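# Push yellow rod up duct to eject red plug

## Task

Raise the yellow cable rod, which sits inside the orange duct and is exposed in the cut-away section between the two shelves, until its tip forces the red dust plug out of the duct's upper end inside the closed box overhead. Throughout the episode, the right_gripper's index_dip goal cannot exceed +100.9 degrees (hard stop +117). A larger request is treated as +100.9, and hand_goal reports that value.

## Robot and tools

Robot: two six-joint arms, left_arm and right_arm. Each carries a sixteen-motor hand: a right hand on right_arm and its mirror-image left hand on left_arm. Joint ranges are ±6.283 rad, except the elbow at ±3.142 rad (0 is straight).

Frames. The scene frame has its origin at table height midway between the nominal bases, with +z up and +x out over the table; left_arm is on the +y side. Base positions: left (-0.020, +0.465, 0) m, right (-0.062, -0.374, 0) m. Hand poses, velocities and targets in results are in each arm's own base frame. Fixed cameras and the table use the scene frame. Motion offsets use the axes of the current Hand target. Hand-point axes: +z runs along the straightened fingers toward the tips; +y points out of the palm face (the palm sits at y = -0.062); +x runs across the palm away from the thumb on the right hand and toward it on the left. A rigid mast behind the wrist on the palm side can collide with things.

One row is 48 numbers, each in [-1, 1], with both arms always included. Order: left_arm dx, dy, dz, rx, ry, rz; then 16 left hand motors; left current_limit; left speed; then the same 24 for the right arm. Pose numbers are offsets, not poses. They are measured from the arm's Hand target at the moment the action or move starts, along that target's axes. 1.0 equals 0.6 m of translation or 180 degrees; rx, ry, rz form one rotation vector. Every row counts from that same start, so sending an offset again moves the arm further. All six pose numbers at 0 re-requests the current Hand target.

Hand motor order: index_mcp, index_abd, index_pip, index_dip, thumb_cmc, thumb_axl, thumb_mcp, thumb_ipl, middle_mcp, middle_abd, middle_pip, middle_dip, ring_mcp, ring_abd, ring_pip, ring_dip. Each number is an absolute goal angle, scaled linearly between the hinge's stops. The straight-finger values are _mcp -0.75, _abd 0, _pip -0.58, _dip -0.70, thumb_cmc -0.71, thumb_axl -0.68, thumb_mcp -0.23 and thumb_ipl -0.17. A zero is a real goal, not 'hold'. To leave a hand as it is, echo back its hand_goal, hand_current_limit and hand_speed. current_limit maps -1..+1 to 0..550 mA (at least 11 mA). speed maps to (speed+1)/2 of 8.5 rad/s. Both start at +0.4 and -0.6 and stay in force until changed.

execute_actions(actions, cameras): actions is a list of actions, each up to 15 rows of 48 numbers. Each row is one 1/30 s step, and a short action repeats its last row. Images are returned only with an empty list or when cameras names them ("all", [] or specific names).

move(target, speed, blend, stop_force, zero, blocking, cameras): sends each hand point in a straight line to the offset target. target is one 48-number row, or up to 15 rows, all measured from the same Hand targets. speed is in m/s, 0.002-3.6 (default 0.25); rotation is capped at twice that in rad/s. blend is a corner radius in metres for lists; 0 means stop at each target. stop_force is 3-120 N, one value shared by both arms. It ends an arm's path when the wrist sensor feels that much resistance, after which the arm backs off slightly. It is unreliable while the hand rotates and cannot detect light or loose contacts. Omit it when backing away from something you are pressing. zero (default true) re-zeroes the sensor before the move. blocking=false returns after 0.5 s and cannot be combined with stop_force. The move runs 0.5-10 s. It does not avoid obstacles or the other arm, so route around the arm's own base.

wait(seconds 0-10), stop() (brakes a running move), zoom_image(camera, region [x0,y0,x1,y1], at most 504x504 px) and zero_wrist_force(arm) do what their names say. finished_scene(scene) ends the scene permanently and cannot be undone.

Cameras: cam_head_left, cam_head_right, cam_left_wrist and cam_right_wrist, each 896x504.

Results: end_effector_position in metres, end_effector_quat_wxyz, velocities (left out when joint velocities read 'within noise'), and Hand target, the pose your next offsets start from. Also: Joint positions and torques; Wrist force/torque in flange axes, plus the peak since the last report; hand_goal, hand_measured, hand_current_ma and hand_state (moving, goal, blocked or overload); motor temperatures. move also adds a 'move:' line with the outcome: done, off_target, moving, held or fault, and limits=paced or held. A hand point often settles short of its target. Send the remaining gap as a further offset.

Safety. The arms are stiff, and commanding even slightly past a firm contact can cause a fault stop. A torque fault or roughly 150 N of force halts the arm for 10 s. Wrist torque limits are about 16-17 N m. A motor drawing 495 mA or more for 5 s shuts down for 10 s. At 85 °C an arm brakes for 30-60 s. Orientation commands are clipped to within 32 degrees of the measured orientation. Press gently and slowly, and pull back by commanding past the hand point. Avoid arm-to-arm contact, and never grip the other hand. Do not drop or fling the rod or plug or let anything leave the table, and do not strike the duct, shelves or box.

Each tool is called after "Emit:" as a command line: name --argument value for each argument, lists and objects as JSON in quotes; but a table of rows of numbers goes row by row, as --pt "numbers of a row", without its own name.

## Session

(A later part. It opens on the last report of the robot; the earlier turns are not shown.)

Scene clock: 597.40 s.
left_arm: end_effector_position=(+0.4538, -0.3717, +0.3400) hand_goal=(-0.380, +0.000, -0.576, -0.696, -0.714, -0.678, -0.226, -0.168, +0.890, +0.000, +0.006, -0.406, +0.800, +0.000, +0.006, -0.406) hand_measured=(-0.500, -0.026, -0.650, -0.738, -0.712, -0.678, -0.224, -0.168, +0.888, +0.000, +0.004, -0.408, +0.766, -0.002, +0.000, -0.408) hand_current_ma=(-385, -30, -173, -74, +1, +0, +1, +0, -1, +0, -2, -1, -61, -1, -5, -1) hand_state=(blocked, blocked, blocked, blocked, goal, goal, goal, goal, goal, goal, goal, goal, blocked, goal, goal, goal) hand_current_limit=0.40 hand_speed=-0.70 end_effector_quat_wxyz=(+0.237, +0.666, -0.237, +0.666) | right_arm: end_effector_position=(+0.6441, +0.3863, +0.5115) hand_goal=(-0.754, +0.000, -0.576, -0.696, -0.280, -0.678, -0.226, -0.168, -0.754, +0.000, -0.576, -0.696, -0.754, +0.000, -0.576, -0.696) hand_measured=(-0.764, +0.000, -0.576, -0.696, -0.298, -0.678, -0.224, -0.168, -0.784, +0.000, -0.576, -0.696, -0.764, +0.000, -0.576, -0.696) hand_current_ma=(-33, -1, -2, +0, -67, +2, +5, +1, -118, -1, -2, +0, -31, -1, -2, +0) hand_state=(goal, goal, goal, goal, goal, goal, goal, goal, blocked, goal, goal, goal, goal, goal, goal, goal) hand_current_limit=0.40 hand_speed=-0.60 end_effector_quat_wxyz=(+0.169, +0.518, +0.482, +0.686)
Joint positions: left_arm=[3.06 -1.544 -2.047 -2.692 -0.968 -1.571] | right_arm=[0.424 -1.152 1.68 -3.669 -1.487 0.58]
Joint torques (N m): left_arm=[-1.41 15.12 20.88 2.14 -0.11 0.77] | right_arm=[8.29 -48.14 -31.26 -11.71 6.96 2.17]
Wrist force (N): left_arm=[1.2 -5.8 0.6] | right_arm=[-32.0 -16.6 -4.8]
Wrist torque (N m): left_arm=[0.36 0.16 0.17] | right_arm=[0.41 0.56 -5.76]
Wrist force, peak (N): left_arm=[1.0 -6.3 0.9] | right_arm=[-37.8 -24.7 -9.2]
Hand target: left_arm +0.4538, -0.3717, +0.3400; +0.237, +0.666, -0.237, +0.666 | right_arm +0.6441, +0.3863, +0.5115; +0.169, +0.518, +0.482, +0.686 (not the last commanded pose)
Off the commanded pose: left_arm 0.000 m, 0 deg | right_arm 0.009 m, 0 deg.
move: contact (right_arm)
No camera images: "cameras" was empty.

Emit:
move --pt "0 0 0 0 0 0 -0.65 0.0 -0.576 -0.696 -0.714 -0.678 -0.226 -0.168 0.89 0.0 0.007 -0.406 0.8 0.0 0.007 -0.406 0.4 -0.4 0 0 0 0 0 0 -0.754 0.0 -0.576 -0.696 -0.28 -0.678 -0.226 -0.168 -0.754 0.0 -0.576 -0.696 -0.754 0.0 -0.576 -0.696 0.4 -0.6" --pt "0 0 -0.25 0 0 0 -0.65 0.0 -0.576 -0.696 -0.714 -0.678 -0.226 -0.168 0.89 0.0 0.007 -0.406 0.8 0.0 0.007 -0.406 0.4 -0.4 0 0 0 0 0 0 -0.754 0.0 -0.576 -0.696 -0.28 -0.678 -0.226 -0.168 -0.754 0.0 -0.576 -0.696 -0.754 0.0 -0.576 -0.696 0.4 -0.6" --pt "0.867 0 -0.25 0 0 0 -0.65 0.0 -0.576 -0.696 -0.714 -0.678 -0.226 -0.168 0.89 0.0 0.007 -0.406 0.8 0.0 0.007 -0.406 0.4 -0.4 0 0 0 0 0 0 -0.754 0.0 -0.576 -0.696 -0.28 -0.678 -0.226 -0.168 -0.754 0.0 -0.576 -0.696 -0.754 0.0 -0.576 -0.696 0.4 -0.6" --pt "0.867 0.269 -0.099 0 0 0 -0.65 0.0 -0.576 -0.696 -0.714 -0.678 -0.226 -0.168 0.89 0.0 0.007 -0.406 0.8 0.0 0.007 -0.406 0.4 -0.4 0 0 0 0 0 0 -0.754 0.0 -0.576 -0.696 -0.28 -0.678 -0.226 -0.168 -0.754 0.0 -0.576 -0.696 -0.754 0.0 -0.576 -0.696 0.4 -0.6" --speed 0.25 --blend '[0, 0.05, 0.05, 0]' --cameras '["cam_left_wrist","cam_head_left"]'

Scene clock: 674.07 s.
left_arm: end_effector_position=(+0.3054, -0.4589, +0.8591) hand_goal=(-0.650, +0.000, -0.576, -0.696, -0.714, -0.678, -0.226, -0.168, +0.890, +0.000, +0.006, -0.406, +0.800, +0.000, +0.006, -0.406) hand_measured=(-0.648, +0.002, -0.578, -0.700, -0.712, -0.678, -0.224, -0.168, +0.888, +0.002, +0.004, -0.408, +0.766, -0.002, +0.000, -0.408) hand_current_ma=(+0, +1, -1, -2, +0, +0, +1, +0, -1, +0, -1, -1, -61, -1, -5, -1) hand_state=(goal, goal, goal, goal, goal, goal, goal, goal, goal, goal, goal, goal, blocked, goal, goal, goal) hand_current_limit=0.40 hand_speed=-0.40 end_effector_quat_wxyz=(+0.241, +0.661, -0.233, +0.671) | right_arm: end_effector_position=(+0.6441, +0.3863, +0.5115) hand_goal=(-0.754, +0.000, -0.576, -0.696, -0.280, -0.678, -0.226, -0.168, -0.754, +0.000, -0.576, -0.696, -0.754, +0.000, -0.576, -0.696) hand_measured=(-0.764, +0.000, -0.576, -0.696, -0.298, -0.678, -0.224, -0.168, -0.784, +0.000, -0.576, -0.696, -0.764, +0.000, -0.576, -0.696) hand_current_ma=(-33, -1, -2, +0, -67, +2, +5, +1, -118, -1, -2, +0, -31, -1, -2, +0) hand_state=(goal, goal, goal, goal, goal, goal, goal, goal, blocked, goal, goal, goal, goal, goal, goal, goal) hand_current_limit=0.40 hand_speed=-0.60 end_effector_quat_wxyz=(+0.169, +0.518, +0.482, +0.686)
Joint positions: left_arm=[2.65 -1.898 -0.035 -4.333 -1.378 -1.579] | right_arm=[0.424 -1.152 1.68 -3.669 -1.487 0.58]
Joint torques (N m): left_arm=[-15.46 14.33 13.8 -0.4 -1.61 2.29] | right_arm=[14.19 -50.95 -31.6 -4.88 7 1.19]
Wrist force (N): left_arm=[-0.5 -1.2 -2.0] | right_arm=[-31.6 -15.4 -2.2]
Wrist torque (N m): left_arm=[-0.04 -0.02 0.05] | right_arm=[0.24 0.54 -5.72]
Wrist force, peak (N): left_arm=[1.4 -6.2 0.9] | right_arm=[-32.2 -16.6 -4.8]
Hand target: left_arm +0.3057, -0.4592, +0.8602; +0.237, +0.666, -0.237, +0.666 | right_arm +0.6441, +0.3863, +0.5115; +0.169, +0.518, +0.482, +0.686
Off the commanded pose: left_arm 0.001 m, 1 deg | right_arm 0.000 m, 0 deg.
elbow stopped short (left arm): the move would have taken joint 3 (elbow) straighter than the controller allows.
move: done
camera_calibration:
cam_left_wrist: T_world_to_cam=[[0.401011, 0.44972, -0.798087, 0.73715], [-0.224776, 0.892876, 0.390191, 0.0945844], [0.888069, 0.0229197, 0.459139, -0.534144], [0, 0, 0, 1]] pos_world=[0.200012, -0.403721, 0.79665]
Images, in order (width x height): cam_head_left 896x504, cam_left_wrist 896x504.

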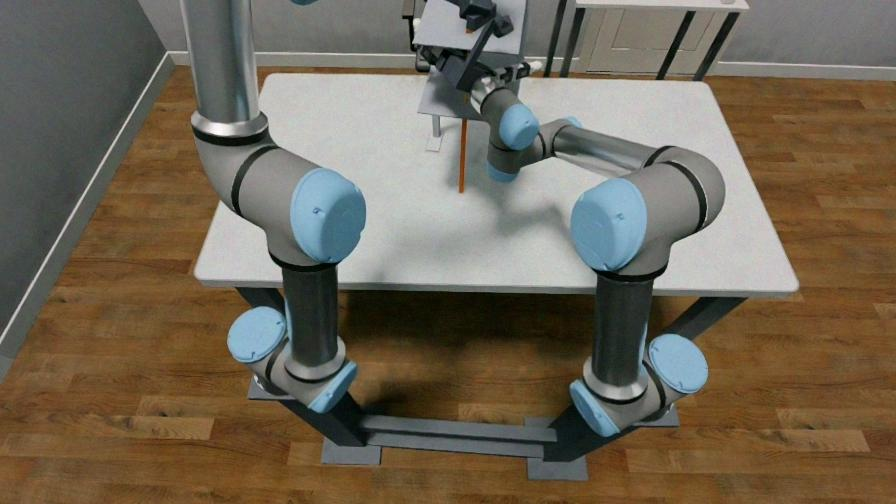

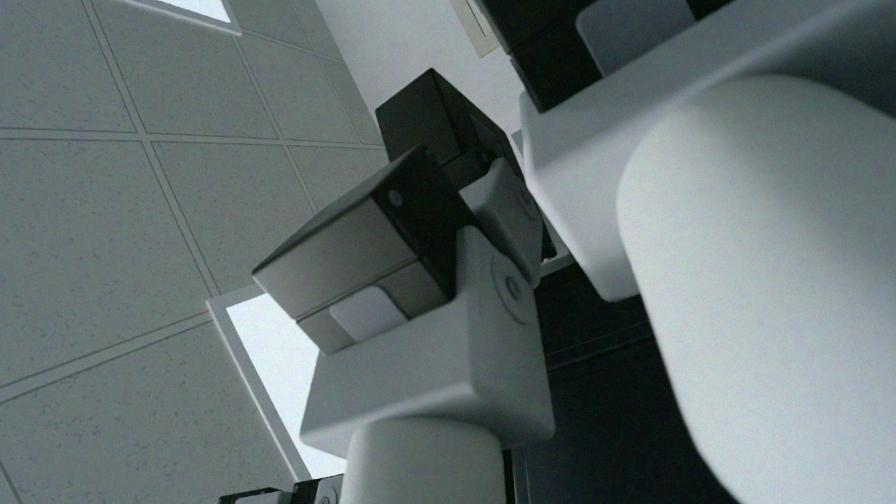

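Emit:
move --pt "-0.12 -0.034 0.034 0 -0.2153 -0.1753 -0.65 0.0 -0.576 -0.696 -0.714 -0.678 -0.226 -0.168 0.89 0.0 0.007 -0.406 0.8 0.0 0.007 -0.406 0.4 -0.4 0 0 0 0 0 0 -0.754 0.0 -0.576 -0.696 -0.28 -0.678 -0.226 -0.168 -0.754 0.0 -0.576 -0.696 -0.754 0.0 -0.576 -0.696 0.4 -0.6" --speed 0.3 --cameras '["cam_left_wrist"]'

Emit:
zoom_image --camera "cam_left_wrist" --region '[90, 280, 290, 450]'

Scene clock: 702.40 s.
left_arm: end_effector_position=(+0.3339, -0.4557, +0.7867) hand_goal=(-0.650, +0.000, -0.576, -0.696, -0.714, -0.678, -0.226, -0.168, +0.890, +0.000, +0.006, -0.406, +0.800, +0.000, +0.006, -0.406) hand_measured=(-0.654, +0.002, -0.578, -0.700, -0.718, -0.678, -0.224, -0.168, +0.888, +0.002, +0.004, -0.408, +0.766, -0.002, +0.000, -0.408) hand_current_ma=(-2, +1, -1, -2, -2, +0, +1, +0, -1, +0, -1, -1, -61, -1, -5, -1) hand_state=(goal, goal, goal, goal, goal, goal, goal, goal, goal, goal, goal, goal, blocked, goal, goal, goal) hand_current_limit=0.40 hand_speed=-0.40 end_effector_quat_wxyz=(+0.388, +0.835, -0.086, +0.381) | right_arm: end_effector_position=(+0.6441, +0.3863, +0.5115) hand_goal=(-0.754, +0.000, -0.576, -0.696, -0.280, -0.678, -0.226, -0.168, -0.754, +0.000, -0.576, -0.696, -0.754, +0.000, -0.576, -0.696) hand_measured=(-0.764, +0.000, -0.576, -0.696, -0.298, -0.678, -0.224, -0.168, -0.784, +0.000, -0.576, -0.696, -0.764, +0.000, -0.576, -0.696) hand_current_ma=(-33, -1, -2, +0, -67, +2, +5, +1, -118, -1, -2, +0, -31, -1, -2, +0) hand_state=(goal, goal, goal, goal, goal, goal, goal, goal, blocked, goal, goal, goal, goal, goal, goal, goal) hand_current_limit=0.40 hand_speed=-0.60 end_effector_quat_wxyz=(+0.169, +0.518, +0.482, +0.686)
Joint positions: left_arm=[2.749 -1.988 -0.035 -4.733 -1.113 -2.042] | right_arm=[0.424 -1.152 1.68 -3.669 -1.487 0.58]
Joint torques (N m): left_arm=[11.48 19.47 10.51 -1.66 2.35 -2.47] | right_arm=[14.92 -53.65 -33.05 -5.09 6.96 1.28]
Wrist force (N): left_arm=[-1.4 -2.0 -0.8] | right_arm=[-31.6 -15.5 -2.3]
Wrist torque (N m): left_arm=[-0.19 0.16 0.12] | right_arm=[0.24 0.55 -5.73]
Wrist force, peak (N): left_arm=[-1.7 -2.2 -0.6] | right_arm=[-32.0 -15.6 -2.1]
Hand target: left_arm +0.3344, -0.4563, +0.7882; +0.315, +0.885, -0.115, +0.322 | right_arm +0.6441, +0.3863, +0.5115; +0.169, +0.518, +0.482, +0.686
Off the commanded pose: left_arm 0.002 m, 13 deg | right_arm 0.000 m, 0 deg.
elbow stopped short (left arm): the move would have taken joint 3 (elbow) straighter than the controller allows.
move: off_target (left_arm)
camera_calibration:
cam_left_wrist: T_world_to_cam=[[-0.279716, 0.283381, -0.917308, 0.911878], [0.105908, 0.958723, 0.263881, 0.145311], [0.954223, -0.0233389, -0.298183, 0.0263804], [0, 0, 0, 1]] pos_world=[0.214505, -0.397106, 0.805994]
Images, in order (width x height): cam_left_wrist 896x504.

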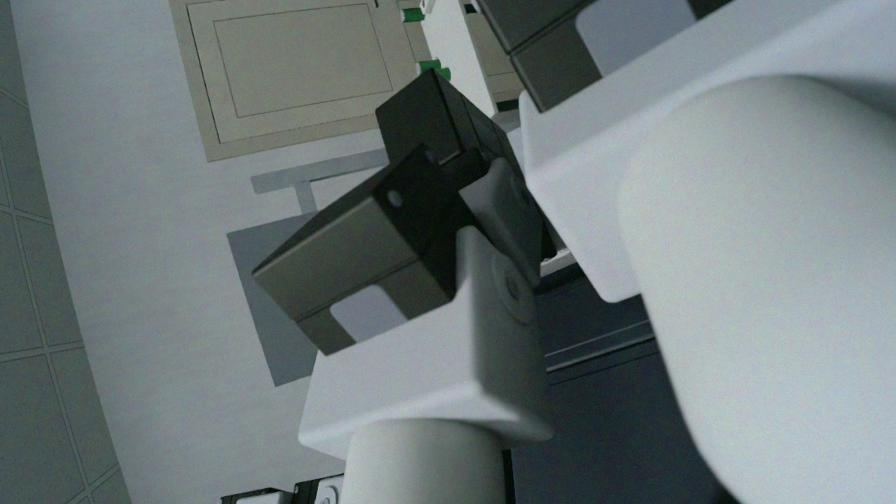

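Scaled by 2.520.

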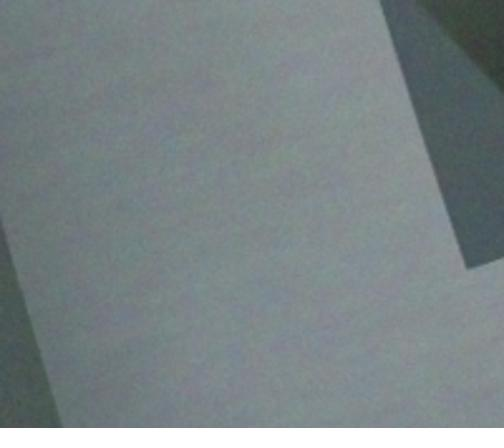

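Emit:
move --pt "-0.0214 -0.1453 -0.0853 0 0 0 -0.65 0.0 -0.576 -0.696 -0.714 -0.678 -0.226 -0.168 0.89 0.0 0.007 -0.406 0.8 0.0 0.007 -0.406 0.4 -0.4 0 0 0 0 0 0 -0.754 0.0 -0.576 -0.696 -0.28 -0.678 -0.226 -0.168 -0.754 0.0 -0.576 -0.696 -0.754 0.0 -0.576 -0.696 0.4 -0.6" --speed 0.25 --cameras '["cam_left_wrist"]'

Emit:
zoom_image --camera "cam_left_wrist" --region '[130, 60, 380, 260]'

Scene clock: 723.13 s.
left_arm: end_effector_position=(+0.3345, -0.3563, +0.7679) hand_goal=(-0.650, +0.000, -0.576, -0.696, -0.714, -0.678, -0.226, -0.168, +0.890, +0.000, +0.006, -0.406, +0.800, +0.000, +0.006, -0.406) hand_measured=(-0.654, +0.002, -0.578, -0.700, -0.718, -0.678, -0.224, -0.168, +0.888, +0.002, +0.004, -0.408, +0.766, -0.002, +0.000, -0.408) hand_current_ma=(-2, +1, -1, -2, -2, +0, +1, +0, -1, +0, -1, -1, -61, -1, -5, -1) hand_state=(goal, goal, goal, goal, goal, goal, goal, goal, goal, goal, goal, goal, blocked, goal, goal, goal) hand_current_limit=0.40 hand_speed=-0.40 end_effector_quat_wxyz=(+0.316, +0.885, -0.115, +0.323) | right_arm: end_effector_position=(+0.6441, +0.3863, +0.5115) hand_goal=(-0.754, +0.000, -0.576, -0.696, -0.280, -0.678, -0.226, -0.168, -0.754, +0.000, -0.576, -0.696, -0.754, +0.000, -0.576, -0.696) hand_measured=(-0.764, +0.000, -0.576, -0.696, -0.298, -0.678, -0.224, -0.168, -0.784, +0.000, -0.576, -0.696, -0.764, +0.000, -0.576, -0.696) hand_current_ma=(-33, -1, -2, +0, -67, +2, +5, +1, -118, -1, -2, +0, -31, -1, -2, +0) hand_state=(goal, goal, goal, goal, goal, goal, goal, goal, blocked, goal, goal, goal, goal, goal, goal, goal) hand_current_limit=0.40 hand_speed=-0.60 end_effector_quat_wxyz=(+0.169, +0.518, +0.482, +0.686)
Joint positions: left_arm=[3.092 -1.941 -0.064 -5.12 -0.918 -1.619] | right_arm=[0.424 -1.152 1.68 -3.669 -1.487 0.58]
Joint torques (N m): left_arm=[11.87 15.06 12.02 -3.33 -0.88 2.38] | right_arm=[12.74 -55.71 -33.19 -5.15 6.9 1.24]
Wrist force (N): left_arm=[-0.8 -1.5 -0.3] | right_arm=[-31.6 -15.6 -2.2]
Wrist torque (N m): left_arm=[-0.16 0.11 -0.04] | right_arm=[0.20 0.54 -5.73]
Wrist force, peak (N): left_arm=[-1.1 -2.0 -1.3] | right_arm=[-32.0 -15.7 -2.5]
Hand target: left_arm +0.3346, -0.3564, +0.7682; +0.315, +0.885, -0.115, +0.322 | right_arm +0.6441, +0.3863, +0.5115; +0.169, +0.518, +0.482, +0.686
Off the commanded pose: left_arm 0.000 m, 0 deg | right_arm 0.000 m, 0 deg.
move: done
camera_calibration:
cam_left_wrist: T_world_to_cam=[[-0.355238, 0.460759, -0.813331, 0.875238], [0.168562, 0.887393, 0.429093, -0.118326], [0.919453, 0.0153339, -0.392902, 0.120651], [0, 0, 0, 1]] pos_world=[0.21993, -0.300122, 0.810035]
Images, in order (width x height): cam_left_wrist 896x504.

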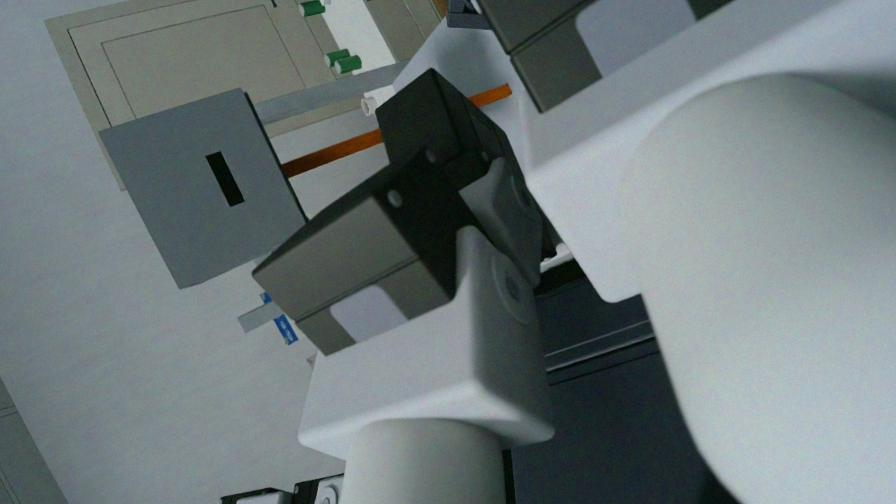

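Scaled by 2.016.

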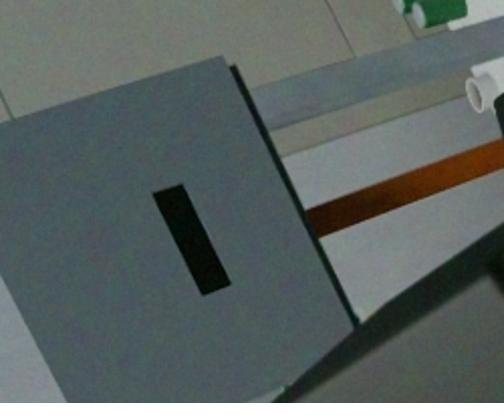

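Emit:
zoom_image --camera "cam_left_wrist" --region '[198, 145, 254, 213]'

Scaled by 7.412.

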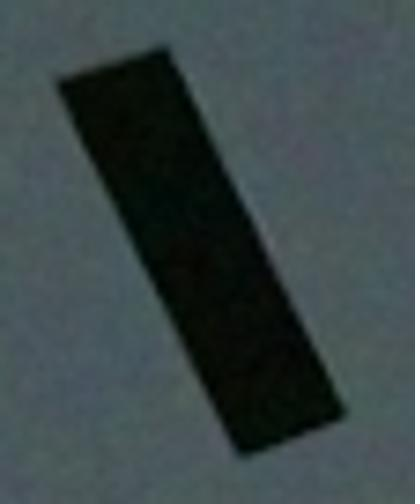

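Emit:
zoom_image --camera "cam_left_wrist" --region '[210, 155, 240, 205]'

Scaled by 10.080.

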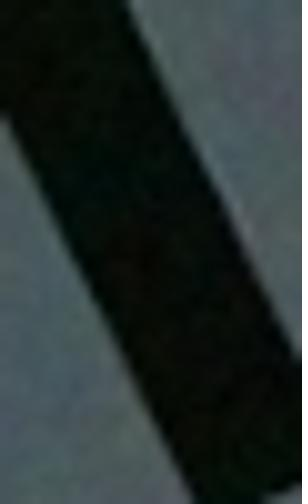

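Emit:
zoom_image --camera "cam_left_wrist" --region '[224, 178, 240, 204]'

Emit:
zoom_image --camera "cam_left_wrist" --region '[212, 156, 228, 182]'

Scaled by 19.385.

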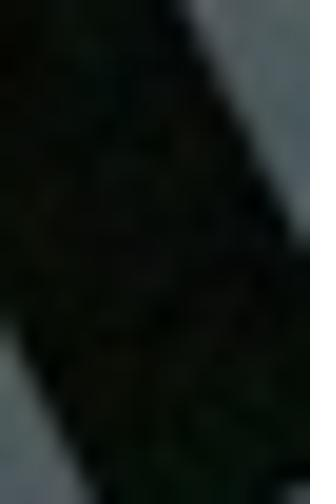

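Scaled by 19.385.

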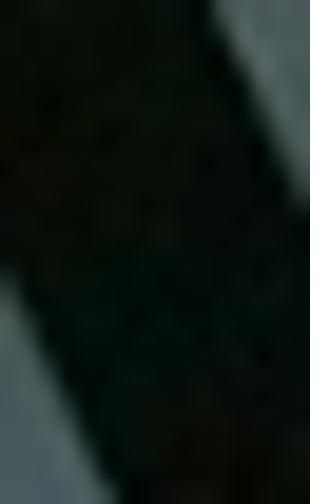

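Emit:
move --pt "0 0 0 0 0 0 -0.65 0.0 -0.576 -0.696 -0.714 -0.678 -0.226 -0.168 0.89 0.0 0.007 -0.406 0.8 0.0 0.007 -0.406 0.4 -0.4 0.0073 0.0111 0 0 0 0 -0.754 0.0 -0.576 -0.696 -0.28 -0.678 -0.226 -0.168 -0.754 0.0 -0.576 -0.696 -0.754 0.0 -0.576 -0.696 0.4 -0.6" --speed 0.01 --stop_force 14 --cameras '[]'

Scene clock: 771.00 s.
left_arm: end_effector_position=(+0.3345, -0.3563, +0.7679) hand_goal=(-0.650, +0.000, -0.576, -0.696, -0.714, -0.678, -0.226, -0.168, +0.890, +0.000, +0.006, -0.406, +0.800, +0.000, +0.006, -0.406) hand_measured=(-0.654, +0.002, -0.578, -0.700, -0.718, -0.678, -0.224, -0.168, +0.888, +0.002, +0.004, -0.408, +0.766, -0.002, +0.000, -0.408) hand_current_ma=(-2, +1, -1, -2, -2, +0, +1, +0, -1, +0, -1, -1, -61, -1, -5, -1) hand_state=(goal, goal, goal, goal, goal, goal, goal, goal, goal, goal, goal, goal, blocked, goal, goal, goal) hand_current_limit=0.40 hand_speed=-0.40 end_effector_quat_wxyz=(+0.316, +0.885, -0.115, +0.323) | right_arm: end_effector_position=(+0.6441, +0.3863, +0.5192) hand_goal=(-0.754, +0.000, -0.576, -0.696, -0.280, -0.678, -0.226, -0.168, -0.754, +0.000, -0.576, -0.696, -0.754, +0.000, -0.576, -0.696) hand_measured=(-0.764, +0.000, -0.576, -0.696, -0.298, -0.678, -0.224, -0.168, -0.784, +0.000, -0.576, -0.696, -0.764, +0.000, -0.576, -0.696) hand_current_ma=(-33, -1, -2, +0, -66, +2, +5, +1, -118, -1, -2, +0, -31, -1, -2, +0) hand_state=(goal, goal, goal, goal, goal, goal, goal, goal, blocked, goal, goal, goal, goal, goal, goal, goal) hand_current_limit=0.40 hand_speed=-0.60 end_effector_quat_wxyz=(+0.169, +0.518, +0.482, +0.686)
Joint positions: left_arm=[3.092 -1.941 -0.064 -5.121 -0.918 -1.619] | right_arm=[0.424 -1.161 1.671 -3.651 -1.487 0.58]
Joint torques (N m): left_arm=[11.92 15.8 12.25 -3.46 -0.8 2.31] | right_arm=[16.6 -59.58 -46.48 -13.68 5.75 1.33]
Wrist force (N): left_arm=[-0.7 -1.9 -0.4] | right_arm=[-43.3 -27.6 -5.1]
Wrist torque (N m): left_arm=[-0.20 0.07 -0.03] | right_arm=[-0.13 0.95 -6.72]
Wrist force, peak (N): left_arm=[-1.1 -2.1 -0.8] | right_arm=[-43.3 -27.6 -5.1]
Hand target: left_arm +0.3345, -0.3563, +0.7679; +0.316, +0.885, -0.115, +0.323 | right_arm +0.6441, +0.3863, +0.5192; +0.169, +0.518, +0.482, +0.686
Off the commanded pose: left_arm 0.000 m, 0 deg | right_arm 0.000 m, 0 deg.
move: contact (right_arm)
No camera images: "cameras" was empty.

Emit:
move --pt "0 0 0 0 0 0 -0.65 0.0 -0.576 -0.696 -0.714 -0.678 -0.226 -0.168 0.89 0.0 0.007 -0.406 0.8 0.0 0.007 -0.406 0.4 -0.4 0.0064 0.0097 0 0 0 0 -0.754 0.0 -0.576 -0.696 -0.28 -0.678 -0.226 -0.168 -0.754 0.0 -0.576 -0.696 -0.754 0.0 -0.576 -0.696 0.4 -0.6" --speed 0.01 --stop_force 8 --cameras '[]'

Scene clock: 782.57 s.
left_arm: end_effector_position=(+0.3345, -0.3563, +0.7679) hand_goal=(-0.650, +0.000, -0.576, -0.696, -0.714, -0.678, -0.226, -0.168, +0.890, +0.000, +0.006, -0.406, +0.800, +0.000, +0.006, -0.406) hand_measured=(-0.654, +0.002, -0.578, -0.700, -0.718, -0.678, -0.224, -0.168, +0.888, +0.002, +0.004, -0.408, +0.766, -0.002, +0.000, -0.408) hand_current_ma=(-2, +1, -1, -2, -2, +0, +1, +0, -1, +0, -1, -1, -61, -1, -5, -1) hand_state=(goal, goal, goal, goal, goal, goal, goal, goal, goal, goal, goal, goal, blocked, goal, goal, goal) hand_current_limit=0.40 hand_speed=-0.40 end_effector_quat_wxyz=(+0.316, +0.885, -0.115, +0.323) | right_arm: end_effector_position=(+0.6441, +0.3863, +0.5261) hand_goal=(-0.754, +0.000, -0.576, -0.696, -0.280, -0.678, -0.226, -0.168, -0.754, +0.000, -0.576, -0.696, -0.754, +0.000, -0.576, -0.696) hand_measured=(-0.764, +0.000, -0.576, -0.696, -0.298, -0.678, -0.224, -0.168, -0.784, +0.000, -0.576, -0.696, -0.764, +0.000, -0.576, -0.696) hand_current_ma=(-33, -1, -2, +0, -66, +2, +5, +1, -118, -1, -2, +0, -31, -1, -2, +0) hand_state=(goal, goal, goal, goal, goal, goal, goal, goal, blocked, goal, goal, goal, goal, goal, goal, goal) hand_current_limit=0.40 hand_speed=-0.60 end_effector_quat_wxyz=(+0.169, +0.518, +0.482, +0.686)
Joint positions: left_arm=[3.092 -1.941 -0.064 -5.121 -0.918 -1.619] | right_arm=[0.424 -1.169 1.662 -3.634 -1.487 0.58]
Joint torques (N m): left_arm=[11.61 15.25 11.76 -3.36 -0.8 2.32] | right_arm=[19.53 -67.54 -51.05 -6.56 1.07 1.29]
Wrist force (N): left_arm=[-0.8 -1.7 -0.5] | right_arm=[-42.8 -23.3 -2.7]
Wrist torque (N m): left_arm=[-0.17 0.09 -0.03] | right_arm=[-0.15 0.92 -6.65]
Wrist force, peak (N): left_arm=[-1.2 -1.9 -0.6] | right_arm=[-44.8 -26.6 -5.8]
Hand target: left_arm +0.3345, -0.3563, +0.7679; +0.316, +0.885, -0.115, +0.323 | right_arm +0.6441, +0.3863, +0.5261; +0.169, +0.518, +0.482, +0.686
Off the commanded pose: left_arm 0.000 m, 0 deg | right_arm 0.000 m, 0 deg.
move: done
No camera images: "cameras" was empty.

Emit:
move --pt "-0.0953 -0.1525 -0.0930 0 0.2153 0.1753 -0.65 0.0 -0.576 -0.696 -0.714 -0.678 -0.226 -0.168 0.89 0.0 0.007 -0.406 0.8 0.0 0.007 -0.406 0.4 -0.4 0 0 0 0 0 0 -0.754 0.0 -0.576 -0.696 -0.28 -0.678 -0.226 -0.168 -0.754 0.0 -0.576 -0.696 -0.754 0.0 -0.576 -0.696 0.4 -0.6" --pt "-0.4540 -0.4493 0.3431 0 0.2153 0.1753 -0.65 0.0 -0.576 -0.696 -0.714 -0.678 -0.226 -0.168 0.89 0.0 0.007 -0.406 0.8 0.0 0.007 -0.406 0.4 -0.4 0 0 0 0 0 0 -0.754 0.0 -0.576 -0.696 -0.28 -0.678 -0.226 -0.168 -0.754 0.0 -0.576 -0.696 -0.754 0.0 -0.576 -0.696 0.4 -0.6" --pt "-0.3062 -0.4053 0.5388 0 0.2153 0.1753 -0.65 0.0 -0.576 -0.696 -0.714 -0.678 -0.226 -0.168 0.89 0.0 0.007 -0.406 0.8 0.0 0.007 -0.406 0.4 -0.4 0 0 0 0 0 0 -0.754 0.0 -0.576 -0.696 -0.28 -0.678 -0.226 -0.168 -0.754 0.0 -0.576 -0.696 -0.754 0.0 -0.576 -0.696 0.4 -0.6" --speed '[0.3, 0.25, 0.1]' --blend '[0.03, 0.03, 0]' --cameras '[]'

Scene clock: 810.80 s.
left_arm: end_effector_position=(+0.4540, -0.3725, +0.3404) hand_goal=(-0.650, +0.000, -0.576, -0.696, -0.714, -0.678, -0.226, -0.168, +0.890, +0.000, +0.006, -0.406, +0.800, +0.000, +0.006, -0.406) hand_measured=(-0.652, +0.002, -0.578, -0.698, -0.716, -0.678, -0.224, -0.168, +0.888, +0.002, +0.004, -0.408, +0.766, -0.002, +0.000, -0.408) hand_current_ma=(-1, +1, -1, -2, -1, +0, +1, +0, -1, +0, -1, -1, -61, -1, -5, -1) hand_state=(goal, goal, goal, goal, goal, goal, goal, goal, goal, goal, goal, goal, blocked, goal, goal, goal) hand_current_limit=0.40 hand_speed=-0.40 end_effector_quat_wxyz=(+0.238, +0.666, -0.237, +0.667) | right_arm: end_effector_position=(+0.6441, +0.3863, +0.5261) hand_goal=(-0.754, +0.000, -0.576, -0.696, -0.280, -0.678, -0.226, -0.168, -0.754, +0.000, -0.576, -0.696, -0.754, +0.000, -0.576, -0.696) hand_measured=(-0.764, +0.000, -0.576, -0.696, -0.298, -0.678, -0.224, -0.168, -0.784, +0.000, -0.576, -0.696, -0.764, +0.000, -0.576, -0.696) hand_current_ma=(-33, -1, -2, +0, -66, +2, +5, +1, -118, -1, -2, +0, -31, -1, -2, +0) hand_state=(goal, goal, goal, goal, goal, goal, goal, goal, blocked, goal, goal, goal, goal, goal, goal, goal) hand_current_limit=0.40 hand_speed=-0.60 end_effector_quat_wxyz=(+0.169, +0.518, +0.482, +0.686)
Joint positions: left_arm=[3.058 -1.544 -2.047 -2.69 -0.971 -1.573] | right_arm=[0.424 -1.169 1.662 -3.634 -1.487 0.58]
Joint torques (N m): left_arm=[-15.54 9.71 23.43 0.59 -1.56 0.59] | right_arm=[20.17 -58.79 -39.66 -6.57 0.94 2.66]
Wrist force (N): left_arm=[-0.5 -0.6 -1.0] | right_arm=[-42.6 -23.2 -2.5]
Wrist torque (N m): left_arm=[-0.04 0.02 0.21] | right_arm=[-0.14 0.89 -6.64]
Wrist force, peak (N): left_arm=[-1.7 -0.6 -1.8] | right_arm=[-43.0 -23.5 -2.7]
Hand target: left_arm +0.4540, -0.3725, +0.3403; +0.238, +0.666, -0.237, +0.667 | right_arm +0.6441, +0.3863, +0.5261; +0.169, +0.518, +0.482, +0.686
Off the commanded pose: left_arm 0.000 m, 0 deg | right_arm 0.000 m, 0 deg.
move: done
No camera images: "cameras" was empty.

Emit:
move --pt "-0.0007 -0.001 -0.0008 0 0 0 -0.38 0.0 -0.576 -0.696 -0.714 -0.678 -0.226 -0.168 0.89 0.0 0.007 -0.406 0.8 0.0 0.007 -0.406 0.4 -0.7 0 0 0 0 0 0 -0.754 0.0 -0.576 -0.696 -0.28 -0.678 -0.226 -0.168 -0.754 0.0 -0.576 -0.696 -0.754 0.0 -0.576 -0.696 0.4 -0.6" --speed 0.05 --cameras '["cam_left_wrist"]'

Scene clock: 815.20 s.
left_arm: end_effector_position=(+0.4540, -0.3718, +0.3399) hand_goal=(-0.380, +0.000, -0.576, -0.696, -0.714, -0.678, -0.226, -0.168, +0.890, +0.000, +0.006, -0.406, +0.800, +0.000, +0.006, -0.406) hand_measured=(-0.536, -0.002, -0.610, -0.716, -0.716, -0.678, -0.224, -0.168, +0.888, +0.002, +0.004, -0.408, +0.766, -0.002, +0.000, -0.408) hand_current_ma=(-385, +0, -58, -25, -1, +0, +1, +0, -1, +0, -1, -1, -61, -1, -5, -1) hand_state=(blocked, goal, blocked, goal, goal, goal, goal, goal, goal, goal, goal, goal, blocked, goal, goal, goal) hand_current_limit=0.40 hand_speed=-0.70 end_effector_quat_wxyz=(+0.238, +0.666, -0.237, +0.666) | right_arm: end_effector_position=(+0.6441, +0.3863, +0.5261) hand_goal=(-0.754, +0.000, -0.576, -0.696, -0.280, -0.678, -0.226, -0.168, -0.754, +0.000, -0.576, -0.696, -0.754, +0.000, -0.576, -0.696) hand_measured=(-0.764, +0.000, -0.576, -0.696, -0.298, -0.678, -0.224, -0.168, -0.784, +0.000, -0.576, -0.696, -0.764, +0.000, -0.576, -0.696) hand_current_ma=(-33, -1, -2, +0, -66, +2, +5, +1, -118, -1, -2, +0, -31, -1, -2, +0) hand_state=(goal, goal, goal, goal, goal, goal, goal, goal, blocked, goal, goal, goal, goal, goal, goal, goal) hand_current_limit=0.40 hand_speed=-0.60 end_effector_quat_wxyz=(+0.169, +0.518, +0.482, +0.686)
Joint positions: left_arm=[3.06 -1.544 -2.048 -2.689 -0.969 -1.572] | right_arm=[0.424 -1.169 1.662 -3.634 -1.487 0.58]
Joint torques (N m): left_arm=[10.95 29.87 11.13 4.19 2.91 1.35] | right_arm=[19.73 -59.79 -39.2 -6.32 0.82 3.29]
Wrist force (N): left_arm=[0.0 -3.0 0.5] | right_arm=[-42.2 -23.6 -4.3]
Wrist torque (N m): left_arm=[0.10 -0.01 0.19] | right_arm=[0.00 0.89 -6.59]
Wrist force, peak (N): left_arm=[-0.4 -3.9 -1.9] | right_arm=[-42.9 -23.6 -2.7]
Hand target: left_arm +0.4540, -0.3718, +0.3399; +0.238, +0.666, -0.237, +0.667 | right_arm +0.6441, +0.3863, +0.5261; +0.169, +0.518, +0.482, +0.686
Off the commanded pose: left_arm 0.000 m, 0 deg | right_arm 0.000 m, 0 deg.
move: done
camera_calibration:
cam_left_wrist: T_world_to_cam=[[0.393968, 0.460151, -0.795644, 0.230347], [-0.22085, 0.887686, 0.404027, 0.244413], [0.892196, 0.016544, 0.451345, -0.431277], [0, 0, 0, 1]] pos_world=[0.348013, -0.315822, 0.279179]
Images, in order (width x height): cam_left_wrist 896x504.

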